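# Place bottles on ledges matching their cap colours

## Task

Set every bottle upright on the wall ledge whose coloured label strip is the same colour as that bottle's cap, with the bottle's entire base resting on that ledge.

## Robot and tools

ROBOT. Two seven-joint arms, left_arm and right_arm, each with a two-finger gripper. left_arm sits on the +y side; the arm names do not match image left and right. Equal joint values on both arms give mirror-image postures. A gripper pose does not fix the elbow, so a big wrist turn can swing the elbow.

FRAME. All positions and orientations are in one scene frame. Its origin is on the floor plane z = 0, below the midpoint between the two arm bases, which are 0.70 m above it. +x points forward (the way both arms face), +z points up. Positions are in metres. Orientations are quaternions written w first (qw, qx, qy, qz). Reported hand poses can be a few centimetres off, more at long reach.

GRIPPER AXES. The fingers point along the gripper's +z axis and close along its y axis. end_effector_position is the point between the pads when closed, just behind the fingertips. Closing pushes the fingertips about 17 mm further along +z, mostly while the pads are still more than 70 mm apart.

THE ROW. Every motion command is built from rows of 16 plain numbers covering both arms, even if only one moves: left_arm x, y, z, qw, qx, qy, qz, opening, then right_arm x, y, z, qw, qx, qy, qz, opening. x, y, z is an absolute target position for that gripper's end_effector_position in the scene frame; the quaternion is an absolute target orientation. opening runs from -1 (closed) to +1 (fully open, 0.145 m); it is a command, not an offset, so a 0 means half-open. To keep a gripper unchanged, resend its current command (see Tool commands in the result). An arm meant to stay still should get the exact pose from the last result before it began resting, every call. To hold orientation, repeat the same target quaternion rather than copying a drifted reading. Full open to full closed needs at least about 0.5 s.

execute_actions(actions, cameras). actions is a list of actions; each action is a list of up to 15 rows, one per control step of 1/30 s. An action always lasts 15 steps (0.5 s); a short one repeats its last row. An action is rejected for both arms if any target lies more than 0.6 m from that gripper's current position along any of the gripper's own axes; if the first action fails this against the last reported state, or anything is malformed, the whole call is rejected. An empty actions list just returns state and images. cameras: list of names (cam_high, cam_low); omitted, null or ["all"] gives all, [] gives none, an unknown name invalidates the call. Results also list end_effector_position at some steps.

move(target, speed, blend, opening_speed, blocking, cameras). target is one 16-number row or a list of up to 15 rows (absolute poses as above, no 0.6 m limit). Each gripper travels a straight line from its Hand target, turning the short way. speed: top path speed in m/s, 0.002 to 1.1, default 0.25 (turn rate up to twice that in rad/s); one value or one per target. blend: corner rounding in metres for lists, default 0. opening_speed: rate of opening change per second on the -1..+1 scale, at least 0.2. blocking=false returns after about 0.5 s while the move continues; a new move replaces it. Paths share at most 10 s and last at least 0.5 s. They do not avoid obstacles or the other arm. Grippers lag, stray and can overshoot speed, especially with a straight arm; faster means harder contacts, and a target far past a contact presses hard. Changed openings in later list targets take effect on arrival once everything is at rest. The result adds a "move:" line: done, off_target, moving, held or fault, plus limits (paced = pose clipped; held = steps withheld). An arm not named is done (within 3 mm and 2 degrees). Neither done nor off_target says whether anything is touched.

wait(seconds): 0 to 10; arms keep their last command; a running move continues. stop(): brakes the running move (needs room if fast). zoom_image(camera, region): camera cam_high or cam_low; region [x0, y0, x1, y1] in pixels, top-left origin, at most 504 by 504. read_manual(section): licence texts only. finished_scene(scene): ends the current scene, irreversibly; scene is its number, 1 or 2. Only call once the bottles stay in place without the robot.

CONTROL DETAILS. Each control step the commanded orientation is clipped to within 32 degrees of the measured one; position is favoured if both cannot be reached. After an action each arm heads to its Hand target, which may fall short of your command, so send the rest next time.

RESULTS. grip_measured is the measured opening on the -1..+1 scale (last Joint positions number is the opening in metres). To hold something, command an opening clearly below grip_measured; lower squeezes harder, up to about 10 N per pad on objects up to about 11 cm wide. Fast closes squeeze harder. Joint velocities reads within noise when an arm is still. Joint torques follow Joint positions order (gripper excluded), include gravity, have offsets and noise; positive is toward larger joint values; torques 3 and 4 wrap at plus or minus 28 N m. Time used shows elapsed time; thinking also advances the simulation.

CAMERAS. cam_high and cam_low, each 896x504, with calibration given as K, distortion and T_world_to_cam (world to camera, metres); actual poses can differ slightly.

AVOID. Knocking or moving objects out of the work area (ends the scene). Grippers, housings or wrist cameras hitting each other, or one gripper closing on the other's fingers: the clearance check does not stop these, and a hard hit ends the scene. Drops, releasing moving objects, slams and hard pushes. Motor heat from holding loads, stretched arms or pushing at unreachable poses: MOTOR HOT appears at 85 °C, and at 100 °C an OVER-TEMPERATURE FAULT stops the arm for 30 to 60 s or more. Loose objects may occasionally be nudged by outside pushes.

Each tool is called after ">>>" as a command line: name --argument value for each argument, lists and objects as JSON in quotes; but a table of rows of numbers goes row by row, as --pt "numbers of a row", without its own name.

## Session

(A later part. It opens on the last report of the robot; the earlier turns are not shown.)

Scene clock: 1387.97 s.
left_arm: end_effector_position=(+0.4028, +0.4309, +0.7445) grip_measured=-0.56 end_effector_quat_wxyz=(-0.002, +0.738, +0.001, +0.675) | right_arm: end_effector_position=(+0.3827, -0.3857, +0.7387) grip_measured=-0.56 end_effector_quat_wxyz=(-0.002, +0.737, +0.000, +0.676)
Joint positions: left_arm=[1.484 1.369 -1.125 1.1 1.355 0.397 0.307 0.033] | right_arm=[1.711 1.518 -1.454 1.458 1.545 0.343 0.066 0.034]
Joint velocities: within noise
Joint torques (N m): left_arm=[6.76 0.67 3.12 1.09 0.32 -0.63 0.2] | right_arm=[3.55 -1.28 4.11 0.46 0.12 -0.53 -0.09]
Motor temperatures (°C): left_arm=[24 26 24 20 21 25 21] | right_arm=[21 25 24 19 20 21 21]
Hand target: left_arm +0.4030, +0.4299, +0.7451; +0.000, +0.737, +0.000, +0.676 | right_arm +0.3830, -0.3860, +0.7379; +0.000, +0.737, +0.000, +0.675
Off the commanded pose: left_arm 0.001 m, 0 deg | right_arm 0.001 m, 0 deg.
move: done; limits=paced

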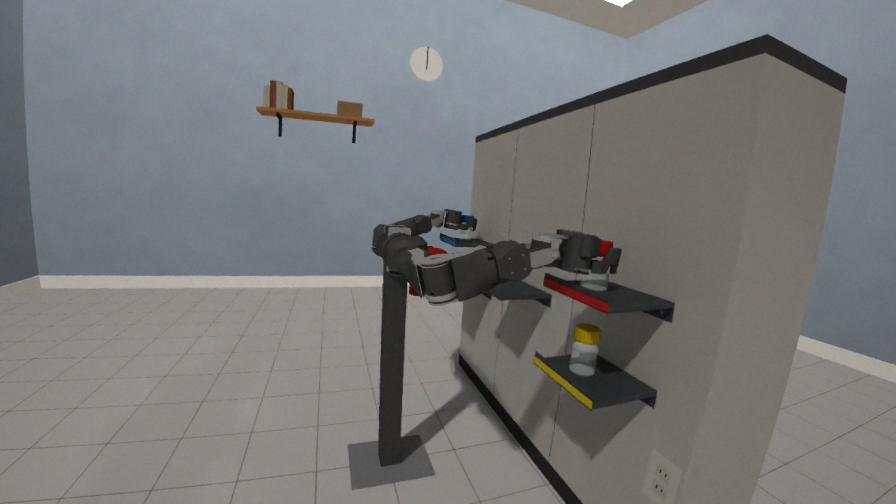

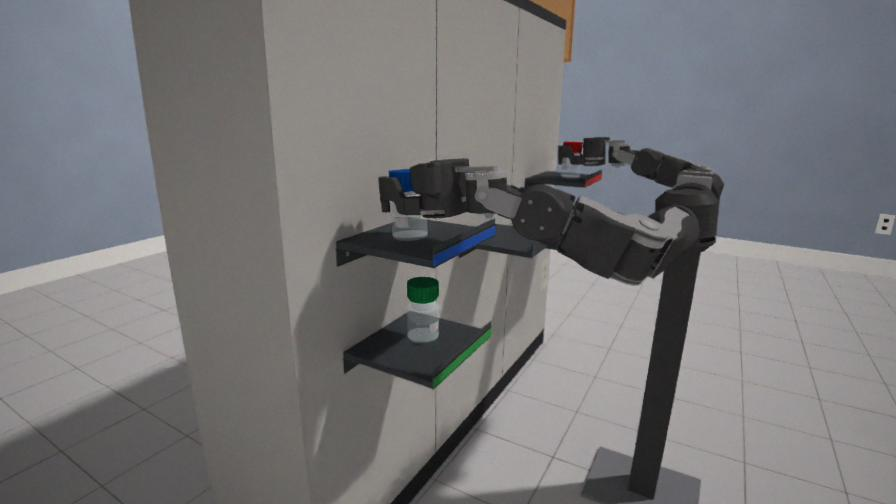

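>>> move --pt "0.403 0.43 0.746 0 0.7373 0 0.6756 -0.9 0.383 -0.386 0.738 0 0.7373 0 0.6756 0.3" --pt "0.403 0.43 0.785 0 0.7373 0 0.6756 -0.9 0.25 -0.386 0.742 0 0.7373 0 0.6756 0.3" --pt "0.23 0.40 0.785 0 0.7373 0 0.6756 -0.9 0.22 -0.38 0.65 0 0.7373 0 0.6756 0.3" --pt "0.23 0.27 0.56 0 0.7373 0 0.6756 -0.9 0.24 -0.27 0.55 0 0.7373 0 0.6756 0.3" --pt "0.25 0.18 0.56 0 0.7373 0 0.6756 -0.9 0.25 -0.2 0.55 0 0.7373 0 0.6756 0.3" --pt "0.26 0.08 0.63 0.1173 0.7261 -0.128 0.6653 -0.9 0.25 -0.2 0.55 0 0.7373 0 0.6756 0.3" --pt "0.29 0.05 0.69 0.1173 0.7261 -0.128 0.6653 -0.9 0.25 -0.2 0.55 0 0.7373 0 0.6756 0.3" --pt "0.392 0.018 0.685 0.1173 0.7261 -0.128 0.6653 -0.9 0.25 -0.2 0.55 0 0.7373 0 0.6756 0.3" --pt "0.392 0.018 0.648 0.1173 0.7261 -0.128 0.6653 -0.9 0.25 -0.2 0.55 0 0.7373 0 0.6756 0.3" --pt "0.392 0.018 0.632 0.1173 0.7261 -0.128 0.6653 -0.9 0.25 -0.2 0.55 0 0.7373 0 0.6756 0.3" --speed '[0.1,0.2,0.4,0.4,0.4,0.4,0.3,0.25,0.15,0.04]' --opening_speed 1.2 --blend '[0,0.02,0.03,0.04,0.03,0.03,0.03,0.01,0.005,0]'

>>> zoom_image --camera "cam_low" --region '[450, 140, 610, 270]'

Scene clock: 1416.53 s.
left_arm: end_effector_position=(+0.3922, +0.0180, +0.6445) grip_measured=-0.56 end_effector_quat_wxyz=(+0.120, +0.713, -0.123, +0.680) | right_arm: end_effector_position=(+0.2500, -0.1996, +0.5503) grip_measured=+0.30 end_effector_quat_wxyz=(-0.002, +0.737, +0.000, +0.676)
Joint positions: left_arm=[1.215 0.597 -1.368 1.888 1.33 0.113 -0.907 0.033] | right_arm=[0.584 1.447 -1.571 2.365 0.787 -0.499 -1.123 0.098]
Joint velocities: within noise
Joint torques (N m): left_arm=[5.71 0.67 1.17 0.32 0.17 -0.09 0.28] | right_arm=[1.86 3.47 1.99 2.55 -0.49 -0.06 -0.15]
Motor temperatures (°C): left_arm=[25 25 25 20 21 25 21] | right_arm=[21 24 24 19 20 21 21]
Hand target: left_arm +0.3918, +0.0181, +0.6321; +0.117, +0.726, -0.128, +0.665 | right_arm +0.2500, -0.2000, +0.5500; +0.000, +0.737, +0.000, +0.676
Off the commanded pose: left_arm 0.012 m, 2 deg | right_arm 0.000 m, 0 deg.
move: off_target (left_arm); limits=paced

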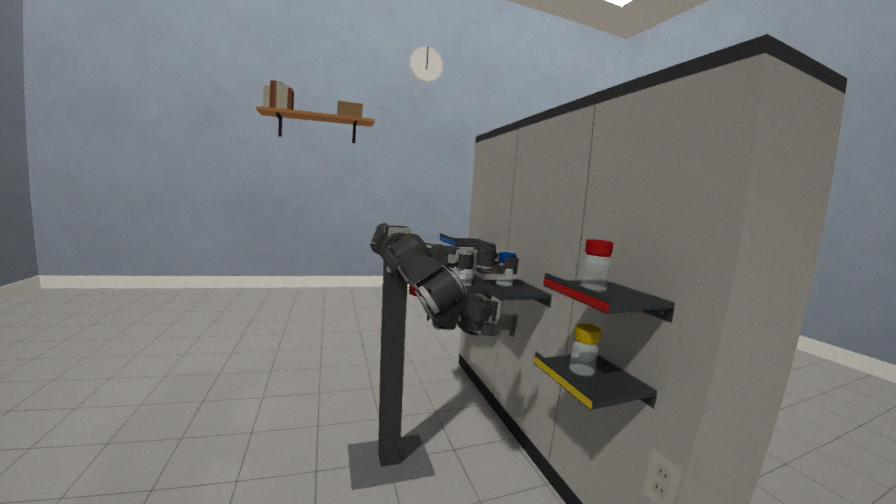

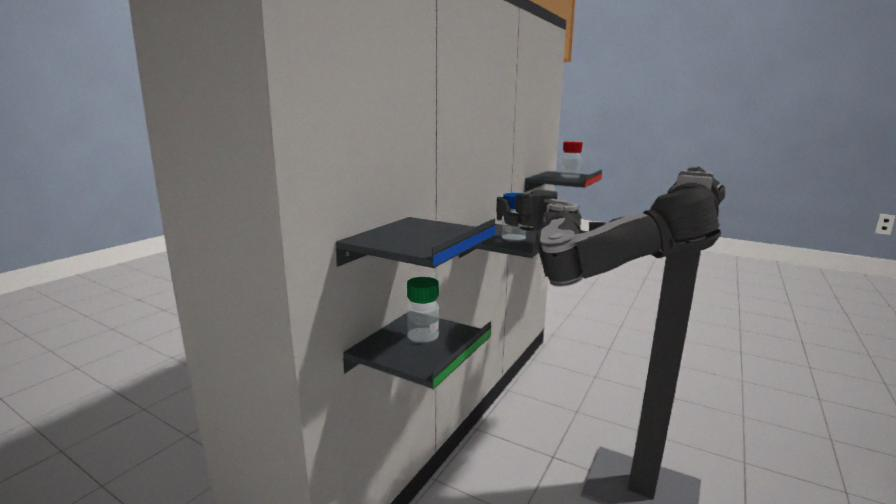

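Scaled by 3.150 from the camera's 896x504 image, which has a finer 1280x720 frame.

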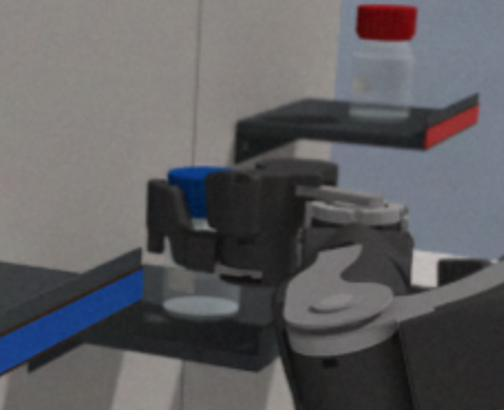

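>>> move --pt "0.392 0.018 0.641 0.117 0.726 -0.128 0.665 0.3 0.25 -0.2 0.55 0 0.737 0 0.676 0.3" --pt "0.28 0.06 0.64 0.117 0.726 -0.128 0.665 0.3 0.25 -0.2 0.55 0 0.737 0 0.676 0.3" --pt "0.25 0.2 0.58 0 0.737 0 0.676 0.3 0.26 -0.09 0.6 -0.117 0.726 0.128 0.665 0.3" --pt "0.25 0.33 0.57 0 0.737 0 0.676 0.3 0.29 -0.02 0.65 -0.117 0.726 0.128 0.665 0.3" --pt "0.25 0.33 0.57 0 0.737 0 0.676 0.3 0.397 0.027 0.65 -0.117 0.726 0.128 0.665 0.3" --pt "0.25 0.33 0.57 0 0.737 0 0.676 0.3 0.397 0.027 0.65 -0.117 0.726 0.128 0.665 -0.8" --speed '[0.05,0.2,0.35,0.35,0.2,0.2]' --opening_speed 1.5 --blend '[0,0.02,0.03,0.02,0,0]'

>>> zoom_image --camera "cam_low" --region '[450, 140, 610, 270]'

Scene clock: 1439.83 s.
left_arm: end_effector_position=(+0.2500, +0.3309, +0.5710) grip_measured=+0.30 end_effector_quat_wxyz=(-0.004, +0.742, +0.000, +0.671) | right_arm: end_effector_position=(+0.3966, +0.0275, +0.6489) grip_measured=-0.56 end_effector_quat_wxyz=(-0.117, +0.728, +0.130, +0.663)
Joint positions: left_arm=[0.666 1.913 -1.563 2.056 1.42 -0.786 -0.215 0.098] | right_arm=[1.246 0.384 -1.346 1.77 1.37 0.204 -0.993 0.033]
Joint velocities: within noise
Joint torques (N m): left_arm=[2.18 4.39 1.25 0.57 0.1 -0.7 0.24] | right_arm=[6.76 -0.12 4.48 1.31 -0.52 -0.33 -0.04]
Motor temperatures (°C): left_arm=[24 24 24 20 21 25 21] | right_arm=[21 24 24 19 20 20 21]
Hand target: left_arm +0.2501, +0.3299, +0.5701; -0.001, +0.742, +0.000, +0.671 | right_arm +0.3970, +0.0270, +0.6500; -0.117, +0.726, +0.128, +0.665
Off the commanded pose: left_arm 0.001 m, 1 deg | right_arm 0.001 m, 0 deg.
joint sent to its limit (left arm) — joint 3 (upper arm roll), lower limit; joint 6 (wrist pitch), lower limit. The joint targets still meet the commanded pose.
move: done

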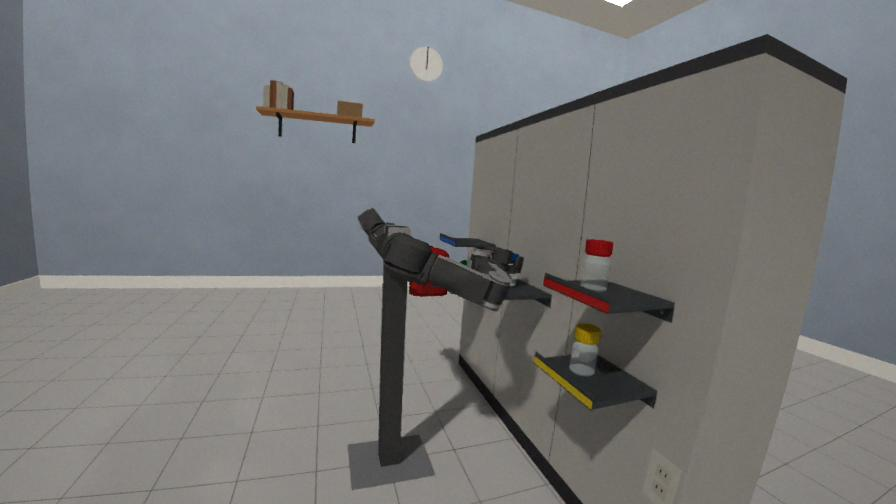

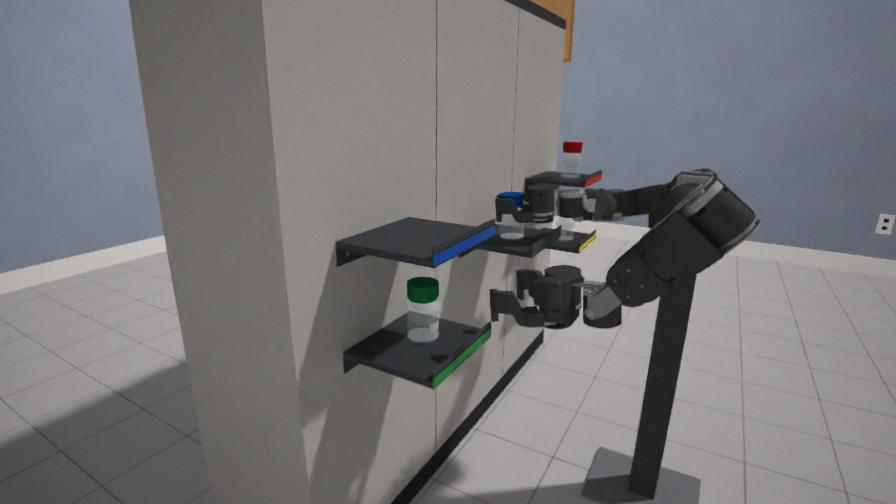

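Scaled by 3.150 from the camera's 896x504 image, which has a finer 1280x720 frame.

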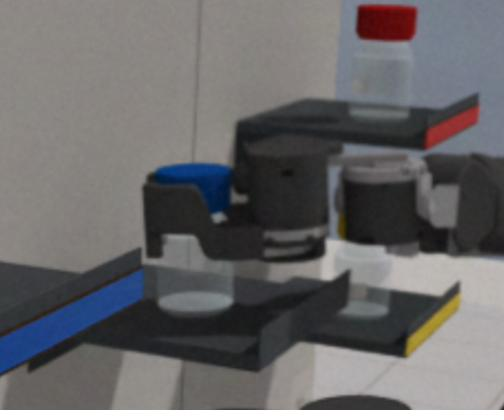

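>>> move --pt "0.25 0.33 0.57 0 0.737 0 0.676 0.3 0.397 0.027 0.65 -0.117 0.726 0.128 0.665 0.3" --pt "0.25 0.3 0.57 0 0.737 0 0.676 0.3 0.29 -0.02 0.65 -0.117 0.726 0.128 0.665 0.3" --pt "0.25 0.18 0.56 0 0.737 0 0.676 0.3 0.25 -0.18 0.56 0 0.737 0 0.676 0.3" --pt "0.26 0.09 0.62 0.117 0.726 -0.128 0.665 0.3 0.25 -0.25 0.55 0 0.737 0 0.676 0.3" --pt "0.29 0.055 0.645 0.117 0.726 -0.128 0.665 0.3 0.25 -0.28 0.55 0 0.737 0 0.676 0.3" --pt "0.395 0.02 0.643 0.117 0.726 -0.128 0.665 0.3 0.25 -0.28 0.55 0 0.737 0 0.676 0.3" --pt "0.395 0.02 0.643 0.117 0.726 -0.128 0.665 -0.8 0.25 -0.28 0.55 0 0.737 0 0.676 0.3" --speed '[0.05,0.2,0.35,0.35,0.2,0.2,0.2]' --opening_speed 1.5 --blend '[0,0.02,0.03,0.02,0.01,0,0]'

>>> zoom_image --camera "cam_low" --region '[450, 140, 610, 270]'

Scene clock: 1456.33 s.
left_arm: end_effector_position=(+0.3950, +0.0198, +0.6426) grip_measured=-0.40 end_effector_quat_wxyz=(+0.117, +0.726, -0.128, +0.665) | right_arm: end_effector_position=(+0.2504, -0.2805, +0.5505) grip_measured=+0.30 end_effector_quat_wxyz=(+0.004, +0.738, +0.000, +0.674)
Joint positions: left_arm=[1.248 0.605 -1.378 1.878 1.389 0.139 -0.896 0.046] | right_arm=[0.589 1.745 -1.571 2.177 1.086 -0.781 -0.643 0.098]
Joint velocities: within noise
Joint torques (N m): left_arm=[8.9 0.49 3.33 1.65 -0.28 -0.45 0.11] | right_arm=[1.67 4.87 1.5 1.5 -0.09 -0.52 0.18]
Motor temperatures (°C): left_arm=[24 25 24 20 21 25 21] | right_arm=[22 24 24 19 20 20 21]
Hand target: left_arm +0.3950, +0.0199, +0.6430; +0.117, +0.726, -0.128, +0.665 | right_arm +0.2501, -0.2799, +0.5500; +0.001, +0.738, +0.000, +0.674
Off the commanded pose: left_arm 0.000 m, 0 deg | right_arm 0.001 m, 0 deg.
joint sent to its limit (right arm) — joint 3 (upper arm roll), lower limit; joint 6 (wrist pitch), lower limit. The joint targets still meet the commanded pose.
move: done

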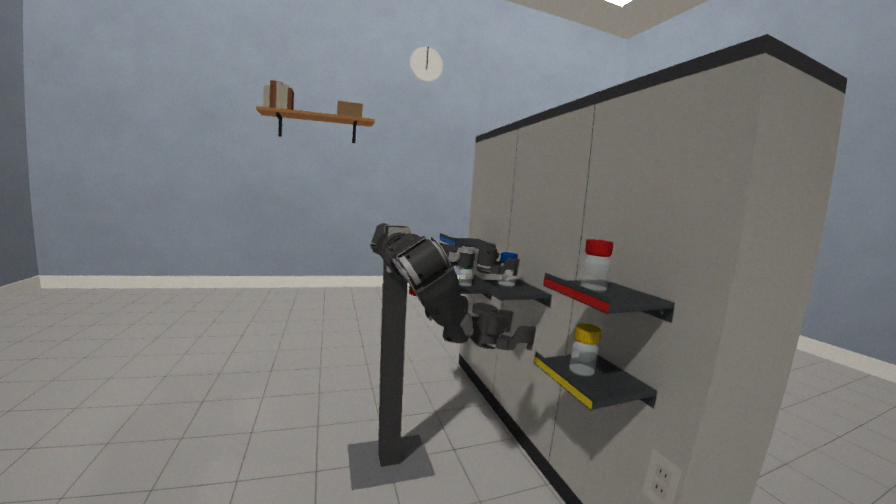

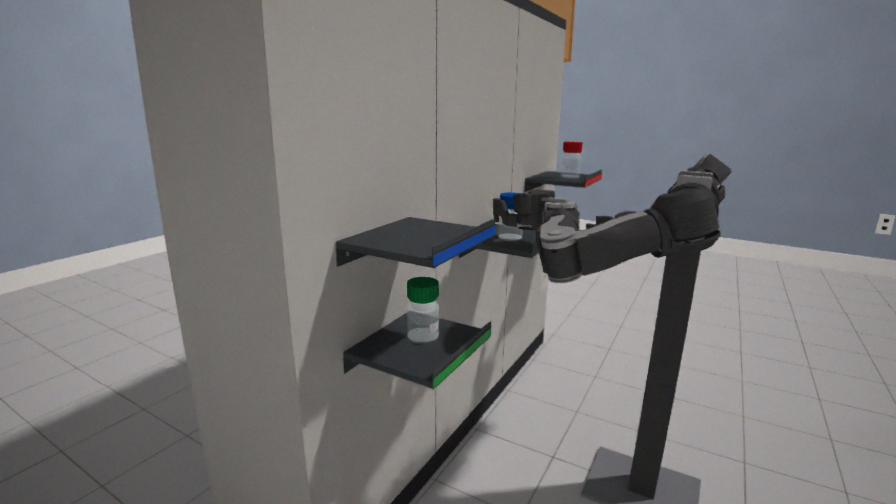

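Scaled by 3.150 from the camera's 896x504 image, which has a finer 1280x720 frame.

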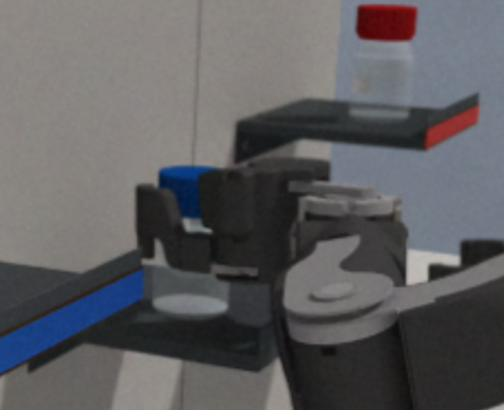

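>>> move --pt "0.395 0.02 0.7 0.117 0.726 -0.128 0.665 -0.95 0.25 -0.28 0.55 0 0.737 0 0.676 0.3" --pt "0.27 0.06 0.7 0.06 0.735 -0.06 0.67 -0.95 0.25 -0.28 0.55 0 0.737 0 0.676 0.3" --pt "0.23 0.26 0.78 0 0.737 0 0.676 -0.95 0.25 -0.28 0.55 0 0.737 0 0.676 0.3" --pt "0.24 0.39 0.795 0 0.737 0 0.676 -0.95 0.25 -0.28 0.55 0 0.737 0 0.676 0.3" --pt "0.4 0.4 0.79 0 0.737 0 0.676 -0.95 0.25 -0.28 0.55 0 0.737 0 0.676 0.3" --pt "0.4 0.4 0.755 0 0.737 0 0.676 -0.95 0.25 -0.28 0.55 0 0.737 0 0.676 0.3" --pt "0.4 0.4 0.738 0 0.737 0 0.676 -0.95 0.25 -0.28 0.55 0 0.737 0 0.676 0.3" --speed '[0.1,0.25,0.35,0.35,0.25,0.15,0.04]' --blend '[0.01,0.03,0.05,0.03,0.01,0.005,0]'

>>> zoom_image --camera "cam_low" --region '[370, 130, 530, 280]'

Scene clock: 1478.73 s.
left_arm: end_effector_position=(+0.4002, +0.3982, +0.7456) grip_measured=-0.56 end_effector_quat_wxyz=(+0.002, +0.728, -0.003, +0.685) | right_arm: end_effector_position=(+0.2504, -0.2805, +0.5505) grip_measured=+0.30 end_effector_quat_wxyz=(+0.004, +0.738, +0.000, +0.674)
Joint positions: left_arm=[-1.015 1.717 1.202 1.302 1.587 0.257 0.145 0.033] | right_arm=[0.589 1.745 -1.571 2.177 1.086 -0.781 -0.643 0.098]
Joint velocities: within noise
Joint torques (N m): left_arm=[3.76 3.73 2.76 0.44 0.19 -0.27 -0.08] | right_arm=[1.62 4.95 1.58 1.43 -0.11 -0.49 0.2]
Motor temperatures (°C): left_arm=[26 24 25 20 21 25 21] | right_arm=[21 24 23 19 20 21 21]
Hand target: left_arm +0.3999, +0.4000, +0.7380; +0.000, +0.737, +0.000, +0.676 | right_arm +0.2501, -0.2799, +0.5500; +0.001, +0.738, +0.000, +0.674
Off the commanded pose: left_arm 0.008 m, 2 deg | right_arm 0.001 m, 0 deg.
joint read past its limit (left arm) — joint 5 (forearm roll), upper limit.
joint sent to its limit (left arm) — joint 5 (forearm roll), upper limit. The joint targets still meet the commanded pose.
joint sent to its limit (right arm) — joint 3 (upper arm roll), lower limit; joint 6 (wrist pitch), lower limit. The joint targets still meet the commanded pose.
move: off_target (left_arm); limits=paced

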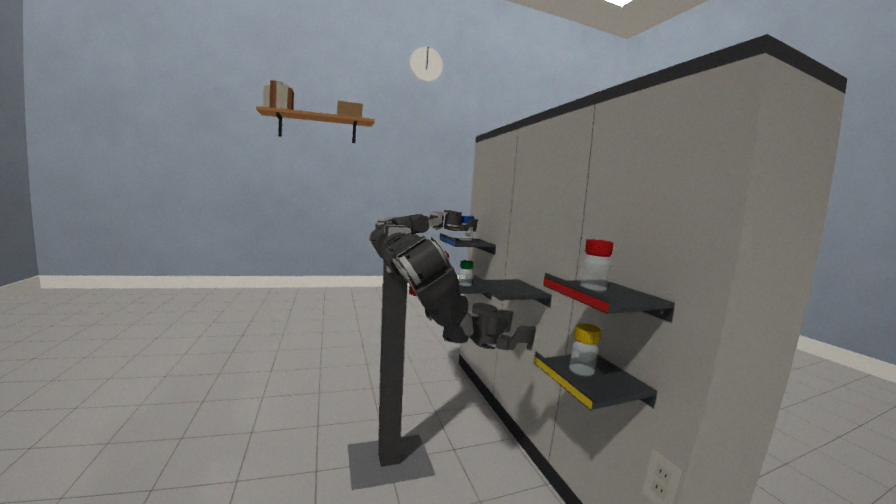

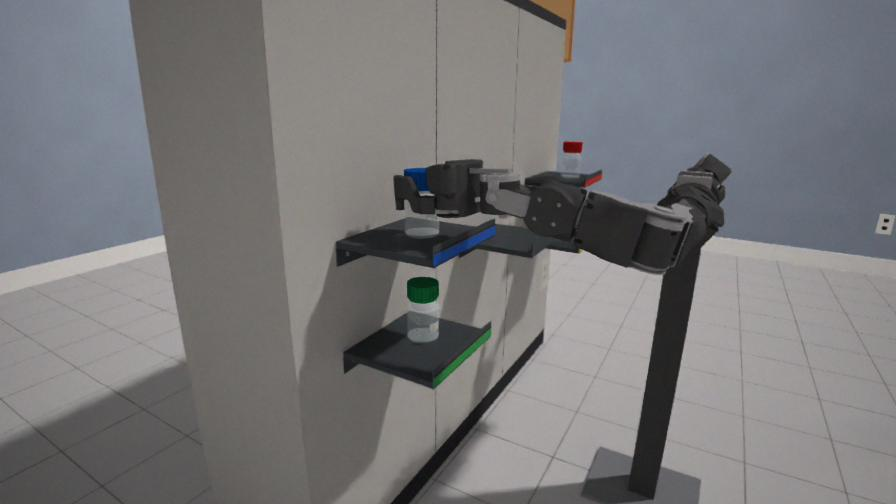

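Scaled by 3.150 from the camera's 896x504 image, which has a finer 1280x720 frame.

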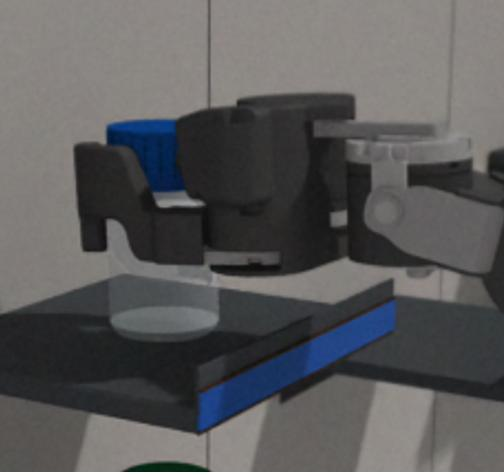

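>>> move --pt "0.4 0.4 0.743 0 0.737 0 0.676 0.3 0.25 -0.28 0.55 0 0.737 0 0.676 0.3" --pt "0.25 0.4 0.747 0 0.737 0 0.676 0.3 0.25 -0.28 0.55 0 0.737 0 0.676 0.3" --speed '[0.05,0.15]' --opening_speed 1.5

>>> zoom_image --camera "cam_low" --region '[320, 130, 620, 400]'

Scene clock: 1493.27 s.
left_arm: end_effector_position=(+0.2497, +0.4013, +0.7470) grip_measured=+0.30 end_effector_quat_wxyz=(-0.001, +0.736, +0.003, +0.677) | right_arm: end_effector_position=(+0.2504, -0.2805, +0.5505) grip_measured=+0.30 end_effector_quat_wxyz=(+0.004, +0.738, +0.000, +0.674)
Joint positions: left_arm=[-0.915 1.09 1.559 1.809 1.358 0.703 0.311 0.098] | right_arm=[0.589 1.745 -1.571 2.177 1.086 -0.781 -0.643 0.098]
Joint velocities: within noise
Joint torques (N m): left_arm=[0.67 5.34 3.02 1.1 0.22 -0.5 0.24] | right_arm=[1.78 5 1.5 1.44 -0.1 -0.51 0.17]
Motor temperatures (°C): left_arm=[24 24 25 20 21 25 21] | right_arm=[21 25 23 19 20 21 21]
Hand target: left_arm +0.2500, +0.3999, +0.7469; +0.000, +0.737, +0.000, +0.676 | right_arm +0.2501, -0.2799, +0.5500; +0.001, +0.738, +0.000, +0.674
Off the commanded pose: left_arm 0.001 m, 0 deg | right_arm 0.001 m, 0 deg.
joint sent to its limit (right arm) — joint 3 (upper arm roll), lower limit; joint 6 (wrist pitch), lower limit. The joint targets still meet the commanded pose.
move: done

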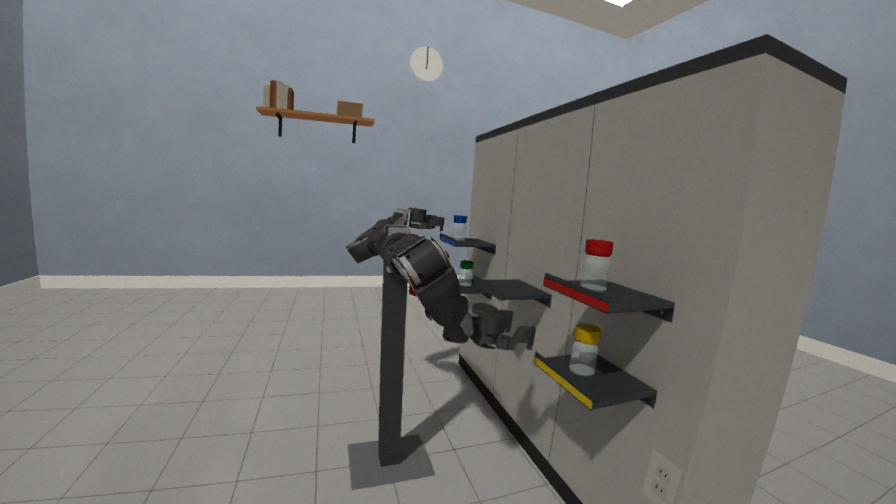

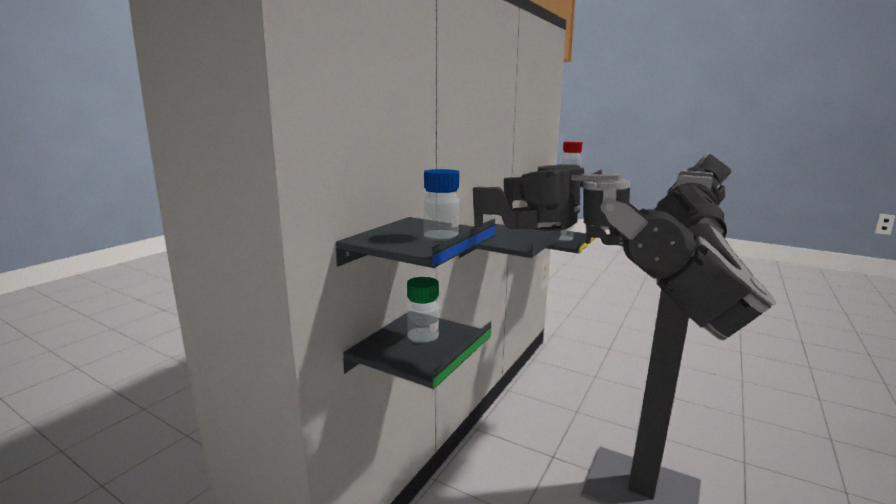

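Scaled by 1.680 from the camera's 896x504 image, which has a finer 1280x720 frame.

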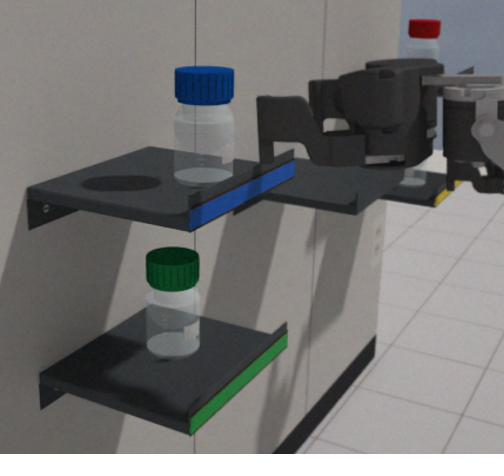

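>>> finished_scene --scene 1

The scene is finished: the task was done.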